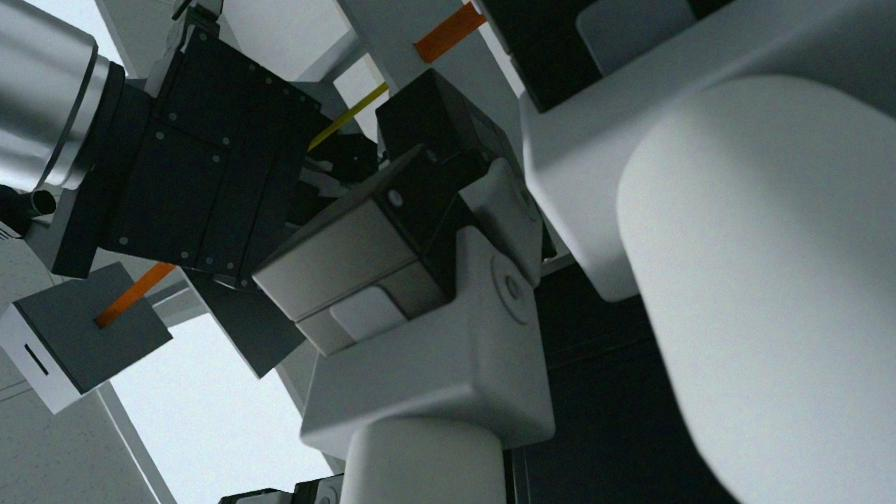

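Emit:
move --pt "0 0 0 0 0 0 -0.30 0.0 -0.576 -0.696 -0.714 -0.678 -0.226 -0.168 0.89 0.0 0.007 -0.406 0.8 0.0 0.007 -0.406 0.6 -0.7 0 0 0 0 0 0 -0.754 0.0 -0.576 -0.696 -0.28 -0.678 -0.226 -0.168 -0.754 0.0 -0.576 -0.696 -0.754 0.0 -0.576 -0.696 0.4 -0.6" --pt "0 0 0 0 0 0 -0.30 0.0 -0.576 -0.696 -0.714 -0.678 -0.226 -0.168 0.89 0.0 0.007 -0.406 0.8 0.0 0.007 -0.406 0.6 -0.7 0.0421 -0.0068 0 0 0 -0.1022 -0.754 0.0 -0.576 -0.696 -0.28 -0.678 -0.226 -0.168 -0.754 0.0 -0.576 -0.696 -0.754 0.0 -0.576 -0.696 0.4 -0.6" --speed 0.08 --cameras '[]'

Emit:
wait --seconds 0.3

Scene clock: 829.00 s.
left_arm: end_effector_position=(+0.4540, -0.3718, +0.3399) hand_goal=(-0.300, +0.000, -0.576, -0.696, -0.714, -0.678, -0.226, -0.168, +0.890, +0.000, +0.006, -0.406, +0.800, +0.000, +0.006, -0.406) hand_measured=(-0.526, +0.004, -0.616, -0.718, -0.716, -0.678, -0.224, -0.168, +0.888, +0.002, +0.004, -0.408, +0.766, -0.002, +0.000, -0.408) hand_current_ma=(-440, +2, -68, -28, -1, +0, +1, +0, -1, +0, -1, -1, -61, -1, -5, -1) hand_state=(blocked, goal, blocked, blocked, goal, goal, goal, goal, goal, goal, goal, goal, blocked, goal, goal, goal) hand_current_limit=0.60 hand_speed=-0.70 end_effector_quat_wxyz=(+0.238, +0.666, -0.237, +0.667) | right_arm: end_effector_position=(+0.6327, +0.4067, +0.5365) hand_goal=(-0.754, +0.000, -0.576, -0.696, -0.280, -0.678, -0.226, -0.168, -0.754, +0.000, -0.576, -0.696, -0.754, +0.000, -0.576, -0.696) hand_measured=(-0.764, +0.000, -0.576, -0.696, -0.298, -0.678, -0.224, -0.168, -0.774, +0.000, -0.576, -0.696, -0.764, +0.000, -0.576, -0.696) hand_current_ma=(-33, -1, -2, +0, -66, +2, +5, +1, -72, -1, -2, +0, -31, -1, -2, +0) hand_state=(goal, goal, goal, goal, goal, goal, goal, goal, goal, goal, goal, goal, goal, goal, goal, goal) hand_current_limit=0.40 hand_speed=-0.60 end_effector_quat_wxyz=(+0.277, +0.434, +0.558, +0.651)
Joint positions: left_arm=[3.06 -1.544 -2.048 -2.689 -0.968 -1.572] | right_arm=[0.427 -1.16 1.671 -3.651 -1.49 0.259]
Joint torques (N m): left_arm=[7.49 29.48 13.14 4.1 2.81 -0.58] | right_arm=[-6.07 -28.6 -15.41 -3.95 1.83 -2.09]
Wrist force (N): left_arm=[-0.5 -3.5 -0.5] | right_arm=[-1.1 -1.0 -4.8]
Wrist torque (N m): left_arm=[0.21 0.04 0.15] | right_arm=[0.12 0.38 -0.22]
Wrist force, peak (N): left_arm=[-0.7 -4.6 -1.7] | right_arm=[-42.5 -23.9 -4.2]
Hand target: left_arm +0.4540, -0.3718, +0.3399; +0.238, +0.666, -0.237, +0.667 | right_arm +0.6327, +0.4067, +0.5366; +0.277, +0.434, +0.558, +0.650
Off the commanded pose: left_arm 0.000 m, 0 deg | right_arm 0.000 m, 0 deg.
move: done
No camera images: "cameras" was empty.

Scene clock: 829.30 s.
left_arm: end_effector_position=(+0.4540, -0.3718, +0.3399) hand_goal=(-0.300, +0.000, -0.576, -0.696, -0.714, -0.678, -0.226, -0.168, +0.890, +0.000, +0.006, -0.406, +0.800, +0.000, +0.006, -0.406) hand_measured=(-0.526, +0.004, -0.616, -0.718, -0.716, -0.678, -0.224, -0.168, +0.888, +0.002, +0.004, -0.408, +0.766, -0.002, +0.000, -0.408) hand_current_ma=(-440, +2, -68, -28, -1, +0, +1, +0, -1, +0, -1, -1, -61, -1, -5, -1) hand_state=(blocked, goal, blocked, blocked, goal, goal, goal, goal, goal, goal, goal, goal, blocked, goal, goal, goal) hand_current_limit=0.60 hand_speed=-0.70 end_effector_quat_wxyz=(+0.238, +0.666, -0.237, +0.667) | right_arm: end_effector_position=(+0.6327, +0.4067, +0.5365) hand_goal=(-0.754, +0.000, -0.576, -0.696, -0.280, -0.678, -0.226, -0.168, -0.754, +0.000, -0.576, -0.696, -0.754, +0.000, -0.576, -0.696) hand_measured=(-0.764, +0.000, -0.576, -0.696, -0.298, -0.678, -0.224, -0.168, -0.774, +0.000, -0.576, -0.696, -0.764, +0.000, -0.576, -0.696) hand_current_ma=(-33, -1, -2, +0, -66, +2, +5, +1, -72, -1, -2, +0, -31, -1, -2, +0) hand_state=(goal, goal, goal, goal, goal, goal, goal, goal, goal, goal, goal, goal, goal, goal, goal, goal) hand_current_limit=0.40 hand_speed=-0.60 end_effector_quat_wxyz=(+0.277, +0.434, +0.558, +0.650)
Joint positions: left_arm=[3.06 -1.544 -2.048 -2.689 -0.968 -1.572] | right_arm=[0.427 -1.16 1.671 -3.651 -1.49 0.259]
Joint torques (N m): left_arm=[7.12 29.47 13.65 4.21 2.96 -0.74] | right_arm=[-6.4 -29.87 -15.11 -3.98 1.85 -1.72]
Wrist force (N): left_arm=[-0.2 -3.5 -0.5] | right_arm=[-1.4 -0.8 -5.0]
Wrist torque (N m): left_arm=[0.22 0.00 0.17] | right_arm=[0.17 0.42 -0.24]
Wrist force, peak (N): left_arm=[-0.2 -3.8 -0.7] | right_arm=[-1.4 -0.8 -5.0]
Hand target: left_arm +0.4540, -0.3718, +0.3399; +0.238, +0.666, -0.237, +0.667 | right_arm +0.6327, +0.4067, +0.5366; +0.277, +0.434, +0.558, +0.650
Off the commanded pose: left_arm 0.000 m, 0 deg | right_arm 0.000 m, 0 deg.
wait: 0.30 s; at rest by 0.17 s

Emit:
move --pt "0 0 0 0 0 0 -0.30 0.0 -0.576 -0.696 -0.714 -0.678 -0.226 -0.168 0.89 0.0 0.007 -0.406 0.8 0.0 0.007 -0.406 0.6 -0.7 -0.01295 -0.0483 0 0 0 0 -0.754 0.0 -0.576 -0.696 -0.28 -0.678 -0.226 -0.168 -0.754 0.0 -0.576 -0.696 -0.754 0.0 -0.576 -0.696 0.4 -0.6" --pt "0 0 0 0 0 0 -0.30 0.0 -0.576 -0.696 -0.714 -0.678 -0.226 -0.168 0.89 0.0 0.007 -0.406 0.8 0.0 0.007 -0.406 0.6 -0.7 -0.0550 -0.0551 0 0 0 0.1022 -0.754 0.0 -0.576 -0.696 -0.28 -0.678 -0.226 -0.168 -0.754 0.0 -0.576 -0.696 -0.754 0.0 -0.576 -0.696 0.4 -0.6" --speed 0.09 --blend 0.002 --cameras '[]'

Scene clock: 839.80 s.
left_arm: end_effector_position=(+0.4540, -0.3718, +0.3399) hand_goal=(-0.300, +0.000, -0.576, -0.696, -0.714, -0.678, -0.226, -0.168, +0.890, +0.000, +0.006, -0.406, +0.800, +0.000, +0.006, -0.406) hand_measured=(-0.524, +0.004, -0.622, -0.720, -0.716, -0.678, -0.224, -0.168, +0.888, +0.002, +0.004, -0.408, +0.766, -0.002, +0.000, -0.408) hand_current_ma=(-440, +1, -86, -33, -1, +0, +1, +0, -1, +0, -1, -1, -61, -1, -5, -1) hand_state=(blocked, goal, blocked, blocked, goal, goal, goal, goal, goal, goal, goal, goal, blocked, goal, goal, goal) hand_current_limit=0.60 hand_speed=-0.70 end_effector_quat_wxyz=(+0.238, +0.666, -0.237, +0.667) | right_arm: end_effector_position=(+0.6441, +0.3862, +0.4962) hand_goal=(-0.754, +0.000, -0.576, -0.696, -0.280, -0.678, -0.226, -0.168, -0.754, +0.000, -0.576, -0.696, -0.754, +0.000, -0.576, -0.696) hand_measured=(-0.764, +0.000, -0.576, -0.696, -0.298, -0.678, -0.224, -0.168, -0.784, +0.000, -0.576, -0.696, -0.764, +0.000, -0.576, -0.696) hand_current_ma=(-33, -1, -2, +0, -66, +2, +5, +1, -116, -1, -2, +0, -31, -1, -2, +0) hand_state=(goal, goal, goal, goal, goal, goal, goal, goal, blocked, goal, goal, goal, goal, goal, goal, goal) hand_current_limit=0.40 hand_speed=-0.60 end_effector_quat_wxyz=(+0.169, +0.518, +0.482, +0.686)
Joint positions: left_arm=[3.06 -1.544 -2.048 -2.689 -0.968 -1.572] | right_arm=[0.424 -1.133 1.697 -3.705 -1.487 0.579]
Joint torques (N m): left_arm=[3.75 24.98 17.86 4.16 2.84 -2.23] | right_arm=[2.62 -45.37 -33.01 -1.32 5.76 5.66]
Wrist force (N): left_arm=[-0.2 -3.8 0.6] | right_arm=[-13.5 4.4 -4.3]
Wrist torque (N m): left_arm=[0.12 -0.02 0.18] | right_arm=[1.47 -0.01 -4.33]
Wrist force, peak (N): left_arm=[-0.4 -5.0 -2.1] | right_arm=[-13.6 4.2 -4.8]
Hand target: left_arm +0.4540, -0.3718, +0.3399; +0.238, +0.666, -0.237, +0.667 | right_arm +0.6441, +0.3862, +0.4961; +0.169, +0.518, +0.482, +0.686
Off the commanded pose: left_arm 0.000 m, 0 deg | right_arm 0.000 m, 0 deg.
move: done
No camera images: "cameras" was empty.

Emit:
move --pt "0 0 0 0 0 0 -0.30 0.0 -0.576 -0.696 -0.714 -0.678 -0.226 -0.168 0.89 0.0 0.007 -0.406 0.8 0.0 0.007 -0.406 0.6 -0.7 0.0110 0.0167 0 0 0 0 -0.754 0.0 -0.576 -0.696 -0.28 -0.678 -0.226 -0.168 -0.754 0.0 -0.576 -0.696 -0.754 0.0 -0.576 -0.696 0.4 -0.6" --speed 0.012 --stop_force 30 --cameras '[]'

Scene clock: 846.83 s.
left_arm: end_effector_position=(+0.4540, -0.3718, +0.3399) hand_goal=(-0.300, +0.000, -0.576, -0.696, -0.714, -0.678, -0.226, -0.168, +0.890, +0.000, +0.006, -0.406, +0.800, +0.000, +0.006, -0.406) hand_measured=(-0.524, +0.000, -0.622, -0.722, -0.716, -0.678, -0.224, -0.168, +0.888, +0.002, +0.004, -0.408, +0.766, -0.002, +0.000, -0.408) hand_current_ma=(-440, +0, -88, -37, -1, +0, +1, +0, -1, +0, -1, -1, -61, -1, -5, -1) hand_state=(blocked, goal, blocked, blocked, goal, goal, goal, goal, goal, goal, goal, goal, blocked, goal, goal, goal) hand_current_limit=0.60 hand_speed=-0.70 end_effector_quat_wxyz=(+0.238, +0.666, -0.237, +0.667) | right_arm: end_effector_position=(+0.6442, +0.3863, +0.4976) hand_goal=(-0.754, +0.000, -0.576, -0.696, -0.280, -0.678, -0.226, -0.168, -0.754, +0.000, -0.576, -0.696, -0.754, +0.000, -0.576, -0.696) hand_measured=(-0.764, +0.000, -0.576, -0.696, -0.298, -0.678, -0.224, -0.168, -0.784, +0.000, -0.576, -0.696, -0.764, +0.000, -0.576, -0.696) hand_current_ma=(-33, -1, -2, +0, -66, +2, +5, +1, -116, -1, -2, +0, -31, -1, -2, +0) hand_state=(goal, goal, goal, goal, goal, goal, goal, goal, blocked, goal, goal, goal, goal, goal, goal, goal) hand_current_limit=0.40 hand_speed=-0.60 end_effector_quat_wxyz=(+0.169, +0.518, +0.482, +0.686)
Joint positions: left_arm=[3.06 -1.544 -2.048 -2.689 -0.968 -1.572] | right_arm=[0.424 -1.135 1.695 -3.7 -1.487 0.58]
Joint torques (N m): left_arm=[0.21 22.04 23.38 3.76 2.64 -2.22] | right_arm=[6.51 -47.5 -29.48 -10.72 5.23 4.19]
Wrist force (N): left_arm=[-0.1 -4.0 -0.3] | right_arm=[-27.0 -14.6 -2.0]
Wrist torque (N m): left_arm=[0.23 0.03 0.16] | right_arm=[0.30 0.47 -5.32]
Wrist force, peak (N): left_arm=[-0.1 -4.5 -0.2] | right_arm=[-33.8 -23.9 -7.0]
Hand target: left_arm +0.4540, -0.3718, +0.3399; +0.238, +0.666, -0.237, +0.667 | right_arm +0.6442, +0.3863, +0.4976; +0.169, +0.518, +0.482, +0.686 (not the last commanded pose)
Off the commanded pose: left_arm 0.000 m, 0 deg | right_arm 0.011 m, 0 deg.
move: contact (right_arm)
No camera images: "cameras" was empty.

Emit:
move --pt "0 0 0 0 0 0 -0.30 0.0 -0.576 -0.696 -0.714 -0.678 -0.226 -0.168 0.89 0.0 0.007 -0.406 0.8 0.0 0.007 -0.406 0.6 -0.7 0.0092 0.0139 0 0 0 0 -0.754 0.0 -0.576 -0.696 -0.28 -0.678 -0.226 -0.168 -0.754 0.0 -0.576 -0.696 -0.754 0.0 -0.576 -0.696 0.4 -0.6" --speed 0.01 --stop_force 24 --cameras '[]'

Scene clock: 854.43 s.
left_arm: end_effector_position=(+0.4540, -0.3718, +0.3399) hand_goal=(-0.300, +0.000, -0.576, -0.696, -0.714, -0.678, -0.226, -0.168, +0.890, +0.000, +0.006, -0.406, +0.800, +0.000, +0.006, -0.406) hand_measured=(-0.524, +0.000, -0.624, -0.722, -0.716, -0.678, -0.224, -0.168, +0.888, +0.002, +0.004, -0.408, +0.766, -0.002, +0.000, -0.408) hand_current_ma=(-440, +0, -90, -37, -1, +0, +1, +0, -1, +0, -1, -1, -61, -1, -5, -1) hand_state=(blocked, goal, blocked, blocked, goal, goal, goal, goal, goal, goal, goal, goal, blocked, goal, goal, goal) hand_current_limit=0.60 hand_speed=-0.70 end_effector_quat_wxyz=(+0.238, +0.666, -0.237, +0.667) | right_arm: end_effector_position=(+0.6442, +0.3863, +0.5076) hand_goal=(-0.754, +0.000, -0.576, -0.696, -0.280, -0.678, -0.226, -0.168, -0.754, +0.000, -0.576, -0.696, -0.754, +0.000, -0.576, -0.696) hand_measured=(-0.764, +0.000, -0.576, -0.696, -0.298, -0.678, -0.224, -0.168, -0.784, +0.000, -0.576, -0.696, -0.764, +0.000, -0.576, -0.696) hand_current_ma=(-33, -1, -2, +0, -66, +2, +5, +1, -116, -1, -2, +0, -31, -1, -2, +0) hand_state=(goal, goal, goal, goal, goal, goal, goal, goal, blocked, goal, goal, goal, goal, goal, goal, goal) hand_current_limit=0.40 hand_speed=-0.60 end_effector_quat_wxyz=(+0.169, +0.518, +0.482, +0.686)
Joint positions: left_arm=[3.06 -1.544 -2.048 -2.689 -0.968 -1.572] | right_arm=[0.424 -1.148 1.684 -3.677 -1.487 0.58]
Joint torques (N m): left_arm=[-3.98 17.96 22.31 3.35 2.53 -2.23] | right_arm=[16.47 -68.31 -52.44 -6.28 0.28 1.89]
Wrist force (N): left_arm=[0.1 -3.9 0.2] | right_arm=[-39.4 -27.3 -5.2]
Wrist torque (N m): left_arm=[0.24 0.00 0.17] | right_arm=[-0.08 0.90 -6.34]
Wrist force, peak (N): left_arm=[0.2 -4.8 -0.2] | right_arm=[-42.0 -30.7 -9.7]
Hand target: left_arm +0.4540, -0.3718, +0.3399; +0.238, +0.666, -0.237, +0.667 | right_arm +0.6442, +0.3863, +0.5076; +0.169, +0.518, +0.482, +0.686
Off the commanded pose: left_arm 0.000 m, 0 deg | right_arm 0.000 m, 0 deg.
move: done
No camera images: "cameras" was empty.

Emit:
move --pt "0 0 0 0 0 0 -0.30 0.0 -0.576 -0.696 -0.714 -0.678 -0.226 -0.168 0.89 0.0 0.007 -0.406 0.8 0.0 0.007 -0.406 0.6 -0.7 -0.0211 -0.0320 0 0 0 0 -0.754 0.0 -0.576 -0.696 -0.28 -0.678 -0.226 -0.168 -0.754 0.0 -0.576 -0.696 -0.754 0.0 -0.576 -0.696 0.4 -0.6" --pt "0 0 0 0 0 0 -0.30 0.0 -0.576 -0.696 -0.714 -0.678 -0.226 -0.168 0.89 0.0 0.007 -0.406 0.8 0.0 0.007 -0.406 0.6 -0.7 0.0210 -0.0388 0 0 0 -0.1022 -0.754 0.0 -0.576 -0.696 -0.28 -0.678 -0.226 -0.168 -0.754 0.0 -0.576 -0.696 -0.754 0.0 -0.576 -0.696 0.4 -0.6" --pt "0 0 0 0 0 0 -0.30 0.0 -0.576 -0.696 -0.714 -0.678 -0.226 -0.168 0.89 0.0 0.007 -0.406 0.8 0.0 0.007 -0.406 0.6 -0.7 0.0595 0.0196 0 0 0 -0.1022 -0.754 0.0 -0.576 -0.696 -0.28 -0.678 -0.226 -0.168 -0.754 0.0 -0.576 -0.696 -0.754 0.0 -0.576 -0.696 0.4 -0.6" --pt "0 0 0 0 0 0 -0.30 0.0 -0.576 -0.696 -0.714 -0.678 -0.226 -0.168 0.89 0.0 0.007 -0.406 0.8 0.0 0.007 -0.406 0.6 -0.7 0.0267 0.0261 0 0 0 -0.0222 -0.754 0.0 -0.576 -0.696 -0.28 -0.678 -0.226 -0.168 -0.754 0.0 -0.576 -0.696 -0.754 0.0 -0.576 -0.696 0.4 -0.6" --pt "0 0 0 0 0 0 -0.30 0.0 -0.576 -0.696 -0.714 -0.678 -0.226 -0.168 0.89 0.0 0.007 -0.406 0.8 0.0 0.007 -0.406 0.6 -0.7 -0.0118 -0.0323 0 0 0 -0.0222 -0.754 0.0 -0.576 -0.696 -0.28 -0.678 -0.226 -0.168 -0.754 0.0 -0.576 -0.696 -0.754 0.0 -0.576 -0.696 0.4 -0.6" --speed '[0.04, 0.15, 0.15, 0.15, 0.08]' --blend '[0, 0.002, 0.002, 0.002, 0]' --cameras '["cam_right_wrist"]'

Scene clock: 890.13 s.
left_arm: end_effector_position=(+0.4540, -0.3718, +0.3399) hand_goal=(-0.300, +0.000, -0.576, -0.696, -0.714, -0.678, -0.226, -0.168, +0.890, +0.000, +0.006, -0.406, +0.800, +0.000, +0.006, -0.406) hand_measured=(-0.510, +0.028, -0.632, -0.726, -0.716, -0.678, -0.224, -0.168, +0.888, +0.002, +0.004, -0.408, +0.766, -0.002, +0.000, -0.408) hand_current_ma=(-440, +35, -117, -48, -1, +0, +1, +0, -1, +0, -1, -1, -61, -1, -5, -1) hand_state=(blocked, blocked, blocked, blocked, goal, goal, goal, goal, goal, goal, goal, goal, blocked, goal, goal, goal) hand_current_limit=0.60 hand_speed=-0.70 end_effector_quat_wxyz=(+0.238, +0.666, -0.237, +0.667) | right_arm: end_effector_position=(+0.6419, +0.3904, +0.4876) hand_goal=(-0.754, +0.000, -0.576, -0.696, -0.280, -0.678, -0.226, -0.168, -0.754, +0.000, -0.576, -0.696, -0.754, +0.000, -0.576, -0.696) hand_measured=(-0.764, +0.000, -0.576, -0.696, -0.298, -0.678, -0.224, -0.168, -0.800, +0.000, -0.576, -0.696, -0.764, +0.000, -0.576, -0.696) hand_current_ma=(-33, -1, -2, +0, -61, +2, +5, +1, -195, -1, -2, +0, -31, -1, -2, +0) hand_state=(goal, goal, goal, goal, goal, goal, goal, goal, blocked, goal, goal, goal, goal, goal, goal, goal) hand_current_limit=0.40 hand_speed=-0.60 end_effector_quat_wxyz=(+0.193, +0.501, +0.500, +0.680)
Joint positions: left_arm=[3.06 -1.544 -2.048 -2.689 -0.968 -1.572] | right_arm=[0.425 -1.117 1.71 -3.734 -1.488 0.51]
Joint torques (N m): left_arm=[-9.86 15.14 23.35 2.87 2.6 -2.26] | right_arm=[-2.71 -19.92 -5.15 -1.83 3.41 3.64]
Wrist force (N): left_arm=[-1.5 -3.8 -1.1] | right_arm=[3.7 18.8 6.2]
Wrist torque (N m): left_arm=[0.27 -0.09 0.13] | right_arm=[0.67 -0.16 -1.03]
Wrist force, peak (N): left_arm=[-0.1 -5.7 -2.1] | right_arm=[-39.5 -27.5 -5.1]
Hand target: left_arm +0.4540, -0.3718, +0.3399; +0.238, +0.666, -0.237, +0.667 | right_arm +0.6419, +0.3904, +0.4875; +0.193, +0.501, +0.500, +0.680
Off the commanded pose: left_arm 0.000 m, 0 deg | right_arm 0.000 m, 0 deg.
move: done
camera_calibration:
cam_right_wrist: T_world_to_cam=[[0.486827, -0.858889, 0.159088, -0.0183802], [-0.603304, -0.462323, -0.649832, 0.828857], [0.631683, 0.220377, -0.743243, -0.00201702], [0, 0, 0, 1]] pos_world=[0.510275, 0.367858, 0.540042]
Images, in order (width x height): cam_right_wrist 896x504.

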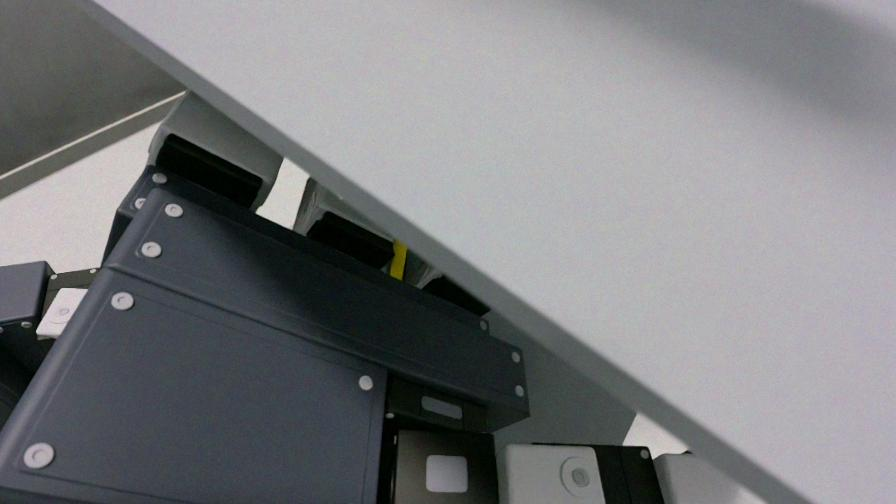

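Emit:
move --pt "0 0 0 0 0 0 -0.30 0.0 -0.576 -0.696 -0.714 -0.678 -0.226 -0.168 0.89 0.0 0.007 -0.406 0.8 0.0 0.007 -0.406 0.6 -0.7 0.0033 0.0058 0 0 0 0 -0.754 0.0 -0.576 -0.696 -0.28 -0.678 -0.226 -0.168 -0.754 0.0 -0.576 -0.696 -0.754 0.0 -0.576 -0.696 0.4 -0.6" --speed 0.02 --cameras '[]'

Emit:
move --pt "0 0 0 0 0 0 -0.30 0.0 -0.576 -0.696 -0.714 -0.678 -0.226 -0.168 0.89 0.0 0.007 -0.406 0.8 0.0 0.007 -0.406 0.6 -0.7 0.0123 0.0218 0 0 0 0 -0.754 0.0 -0.576 -0.696 -0.28 -0.678 -0.226 -0.168 -0.754 0.0 -0.576 -0.696 -0.754 0.0 -0.576 -0.696 0.4 -0.6" --speed 0.02 --stop_force 12 --cameras '[]'

Emit:
move --pt "0 0 0 0 0 0 -0.30 0.0 -0.576 -0.696 -0.714 -0.678 -0.226 -0.168 0.89 0.0 0.007 -0.406 0.8 0.0 0.007 -0.406 0.6 -0.7 -0.0156 -0.0276 0 0 0 0 -0.754 0.0 -0.576 -0.696 -0.28 -0.678 -0.226 -0.168 -0.754 0.0 -0.576 -0.696 -0.754 0.0 -0.576 -0.696 0.4 -0.6" --speed 0.015 --stop_force 6 --cameras '[]'

Scene clock: 942.33 s.
left_arm: end_effector_position=(+0.4540, -0.3718, +0.3399) hand_goal=(-0.300, +0.000, -0.576, -0.696, -0.714, -0.678, -0.226, -0.168, +0.890, +0.000, +0.006, -0.406, +0.800, +0.000, +0.006, -0.406) hand_measured=(-0.510, +0.028, -0.636, -0.730, -0.716, -0.678, -0.224, -0.168, +0.888, +0.002, +0.004, -0.408, +0.766, -0.002, +0.000, -0.408) hand_current_ma=(-440, +32, -131, -54, -1, +0, +1, +0, -1, +0, -1, -1, -61, -1, -5, -1) hand_state=(blocked, moving, blocked, blocked, goal, goal, goal, goal, goal, goal, goal, goal, blocked, goal, goal, goal) hand_current_limit=0.60 hand_speed=-0.70 end_effector_quat_wxyz=(+0.238, +0.666, -0.237, +0.667) | right_arm: end_effector_position=(+0.6419, +0.3904, +0.4913) hand_goal=(-0.754, +0.000, -0.576, -0.696, -0.280, -0.678, -0.226, -0.168, -0.754, +0.000, -0.576, -0.696, -0.754, +0.000, -0.576, -0.696) hand_measured=(-0.764, +0.000, -0.576, -0.696, -0.298, -0.678, -0.224, -0.168, -0.800, +0.000, -0.576, -0.696, -0.764, +0.000, -0.576, -0.696) hand_current_ma=(-33, -1, -2, +0, -61, +2, +5, +1, -195, -1, -2, +0, -31, -1, -2, +0) hand_state=(goal, goal, goal, goal, goal, goal, goal, goal, blocked, goal, goal, goal, goal, goal, goal, goal) hand_current_limit=0.40 hand_speed=-0.60 end_effector_quat_wxyz=(+0.193, +0.501, +0.500, +0.680)
Joint positions: left_arm=[3.06 -1.544 -2.048 -2.689 -0.968 -1.572] | right_arm=[0.425 -1.122 1.706 -3.725 -1.488 0.51]
Joint torques (N m): left_arm=[-12.75 15.45 22.78 2.44 2.5 -2.3] | right_arm=[5.29 -42.98 -29.95 0.23 0.64 2.67]
Wrist force (N): left_arm=[-0.9 -5.4 -0.4] | right_arm=[-7.5 1.4 -6.5]
Wrist torque (N m): left_arm=[0.32 -0.04 0.14] | right_arm=[0.53 0.43 -1.86]
Wrist force, peak (N): left_arm=[-1.2 -5.8 -1.6] | right_arm=[4.2 19.2 7.1]
Hand target: left_arm +0.4540, -0.3718, +0.3399; +0.238, +0.666, -0.237, +0.667 | right_arm +0.6419, +0.3904, +0.4915; +0.193, +0.501, +0.500, +0.680
Off the commanded pose: left_arm 0.000 m, 0 deg | right_arm 0.000 m, 0 deg.
move: done
No camera images: "cameras" was empty.

Scene clock: 944.07 s.
left_arm: end_effector_position=(+0.4540, -0.3718, +0.3399) hand_goal=(-0.300, +0.000, -0.576, -0.696, -0.714, -0.678, -0.226, -0.168, +0.890, +0.000, +0.006, -0.406, +0.800, +0.000, +0.006, -0.406) hand_measured=(-0.510, -0.022, -0.636, -0.730, -0.716, -0.678, -0.224, -0.168, +0.888, +0.002, +0.004, -0.408, +0.766, -0.002, +0.000, -0.408) hand_current_ma=(-440, -24, -131, -54, -1, +0, +1, +0, -1, +0, -1, -1, -61, -1, -5, -1) hand_state=(blocked, blocked, blocked, blocked, goal, goal, goal, goal, goal, goal, goal, goal, blocked, goal, goal, goal) hand_current_limit=0.60 hand_speed=-0.70 end_effector_quat_wxyz=(+0.238, +0.666, -0.237, +0.667) | right_arm: end_effector_position=(+0.6419, +0.3905, +0.5065) hand_goal=(-0.754, +0.000, -0.576, -0.696, -0.280, -0.678, -0.226, -0.168, -0.754, +0.000, -0.576, -0.696, -0.754, +0.000, -0.576, -0.696) hand_measured=(-0.764, +0.000, -0.576, -0.696, -0.298, -0.678, -0.224, -0.168, -0.800, +0.000, -0.576, -0.696, -0.764, +0.000, -0.576, -0.696) hand_current_ma=(-33, -1, -2, +0, -61, +2, +5, +1, -195, -1, -2, +0, -31, -1, -2, +0) hand_state=(goal, goal, goal, goal, goal, goal, goal, goal, blocked, goal, goal, goal, goal, goal, goal, goal) hand_current_limit=0.40 hand_speed=-0.60 end_effector_quat_wxyz=(+0.193, +0.501, +0.500, +0.680)
Joint positions: left_arm=[3.06 -1.544 -2.048 -2.689 -0.968 -1.572] | right_arm=[0.425 -1.141 1.69 -3.69 -1.488 0.51]
Joint torques (N m): left_arm=[-14.5 15.18 18.28 2.33 2.48 -1.79] | right_arm=[10.65 -44.09 -30.78 -0.53 -1.31 0.24]
Wrist force (N): left_arm=[1.2 -5.1 -0.5] | right_arm=[-8.6 -1.0 -6.6]
Wrist torque (N m): left_arm=[0.35 0.14 0.19] | right_arm=[0.47 0.46 -1.98]
Wrist force, peak (N): left_arm=[0.0 -5.6 -1.5] | right_arm=[-8.6 -1.0 -6.6]
Hand target: left_arm +0.4540, -0.3718, +0.3399; +0.238, +0.666, -0.237, +0.667 | right_arm +0.6419, +0.3905, +0.5065; +0.193, +0.501, +0.500, +0.680
Off the commanded pose: left_arm 0.000 m, 0 deg | right_arm 0.000 m, 0 deg.
move: done
No camera images: "cameras" was empty.

Scene clock: 946.40 s.
left_arm: end_effector_position=(+0.4540, -0.3718, +0.3399) hand_goal=(-0.300, +0.000, -0.576, -0.696, -0.714, -0.678, -0.226, -0.168, +0.890, +0.000, +0.006, -0.406, +0.800, +0.000, +0.006, -0.406) hand_measured=(-0.510, +0.030, -0.636, -0.730, -0.716, -0.678, -0.224, -0.168, +0.888, +0.002, +0.004, -0.408, +0.766, -0.002, +0.000, -0.408) hand_current_ma=(-440, +37, -131, -54, -1, +0, +1, +0, -1, +0, -1, -1, -61, -1, -5, -1) hand_state=(blocked, blocked, blocked, blocked, goal, goal, goal, goal, goal, goal, goal, goal, blocked, goal, goal, goal) hand_current_limit=0.60 hand_speed=-0.70 end_effector_quat_wxyz=(+0.238, +0.666, -0.237, +0.667) | right_arm: end_effector_position=(+0.6419, +0.3904, +0.4910) hand_goal=(-0.754, +0.000, -0.576, -0.696, -0.280, -0.678, -0.226, -0.168, -0.754, +0.000, -0.576, -0.696, -0.754, +0.000, -0.576, -0.696) hand_measured=(-0.764, +0.000, -0.576, -0.696, -0.298, -0.678, -0.224, -0.168, -0.800, +0.000, -0.576, -0.696, -0.764, +0.000, -0.576, -0.696) hand_current_ma=(-33, -1, -2, +0, -61, +2, +5, +1, -195, -1, -2, +0, -31, -1, -2, +0) hand_state=(goal, goal, goal, goal, goal, goal, goal, goal, blocked, goal, goal, goal, goal, goal, goal, goal) hand_current_limit=0.40 hand_speed=-0.60 end_effector_quat_wxyz=(+0.193, +0.501, +0.500, +0.680)
Joint positions: left_arm=[3.06 -1.544 -2.048 -2.689 -0.968 -1.572] | right_arm=[0.425 -1.121 1.707 -3.726 -1.488 0.51]
Joint torques (N m): left_arm=[-16.43 15.07 12.28 2.23 2.42 -1.26] | right_arm=[4.3 -41.31 -29.48 -0.32 0.3 0.24]
Wrist force (N): left_arm=[-1.9 -5.2 -0.1] | right_arm=[-6.6 1.9 -7.4]
Wrist torque (N m): left_arm=[0.28 -0.16 0.10] | right_arm=[0.62 0.42 -1.79]
Wrist force, peak (N): left_arm=[-2.2 -5.4 -0.2] | right_arm=[-2.3 13.7 -2.4]
Hand target: left_arm +0.4540, -0.3718, +0.3399; +0.238, +0.666, -0.237, +0.667 | right_arm +0.6419, +0.3904, +0.4910; +0.193, +0.501, +0.500, +0.680 (not the last commanded pose)
Off the commanded pose: left_arm 0.000 m, 0 deg | right_arm 0.004 m, 0 deg.
move: contact (right_arm)
No camera images: "cameras" was empty.


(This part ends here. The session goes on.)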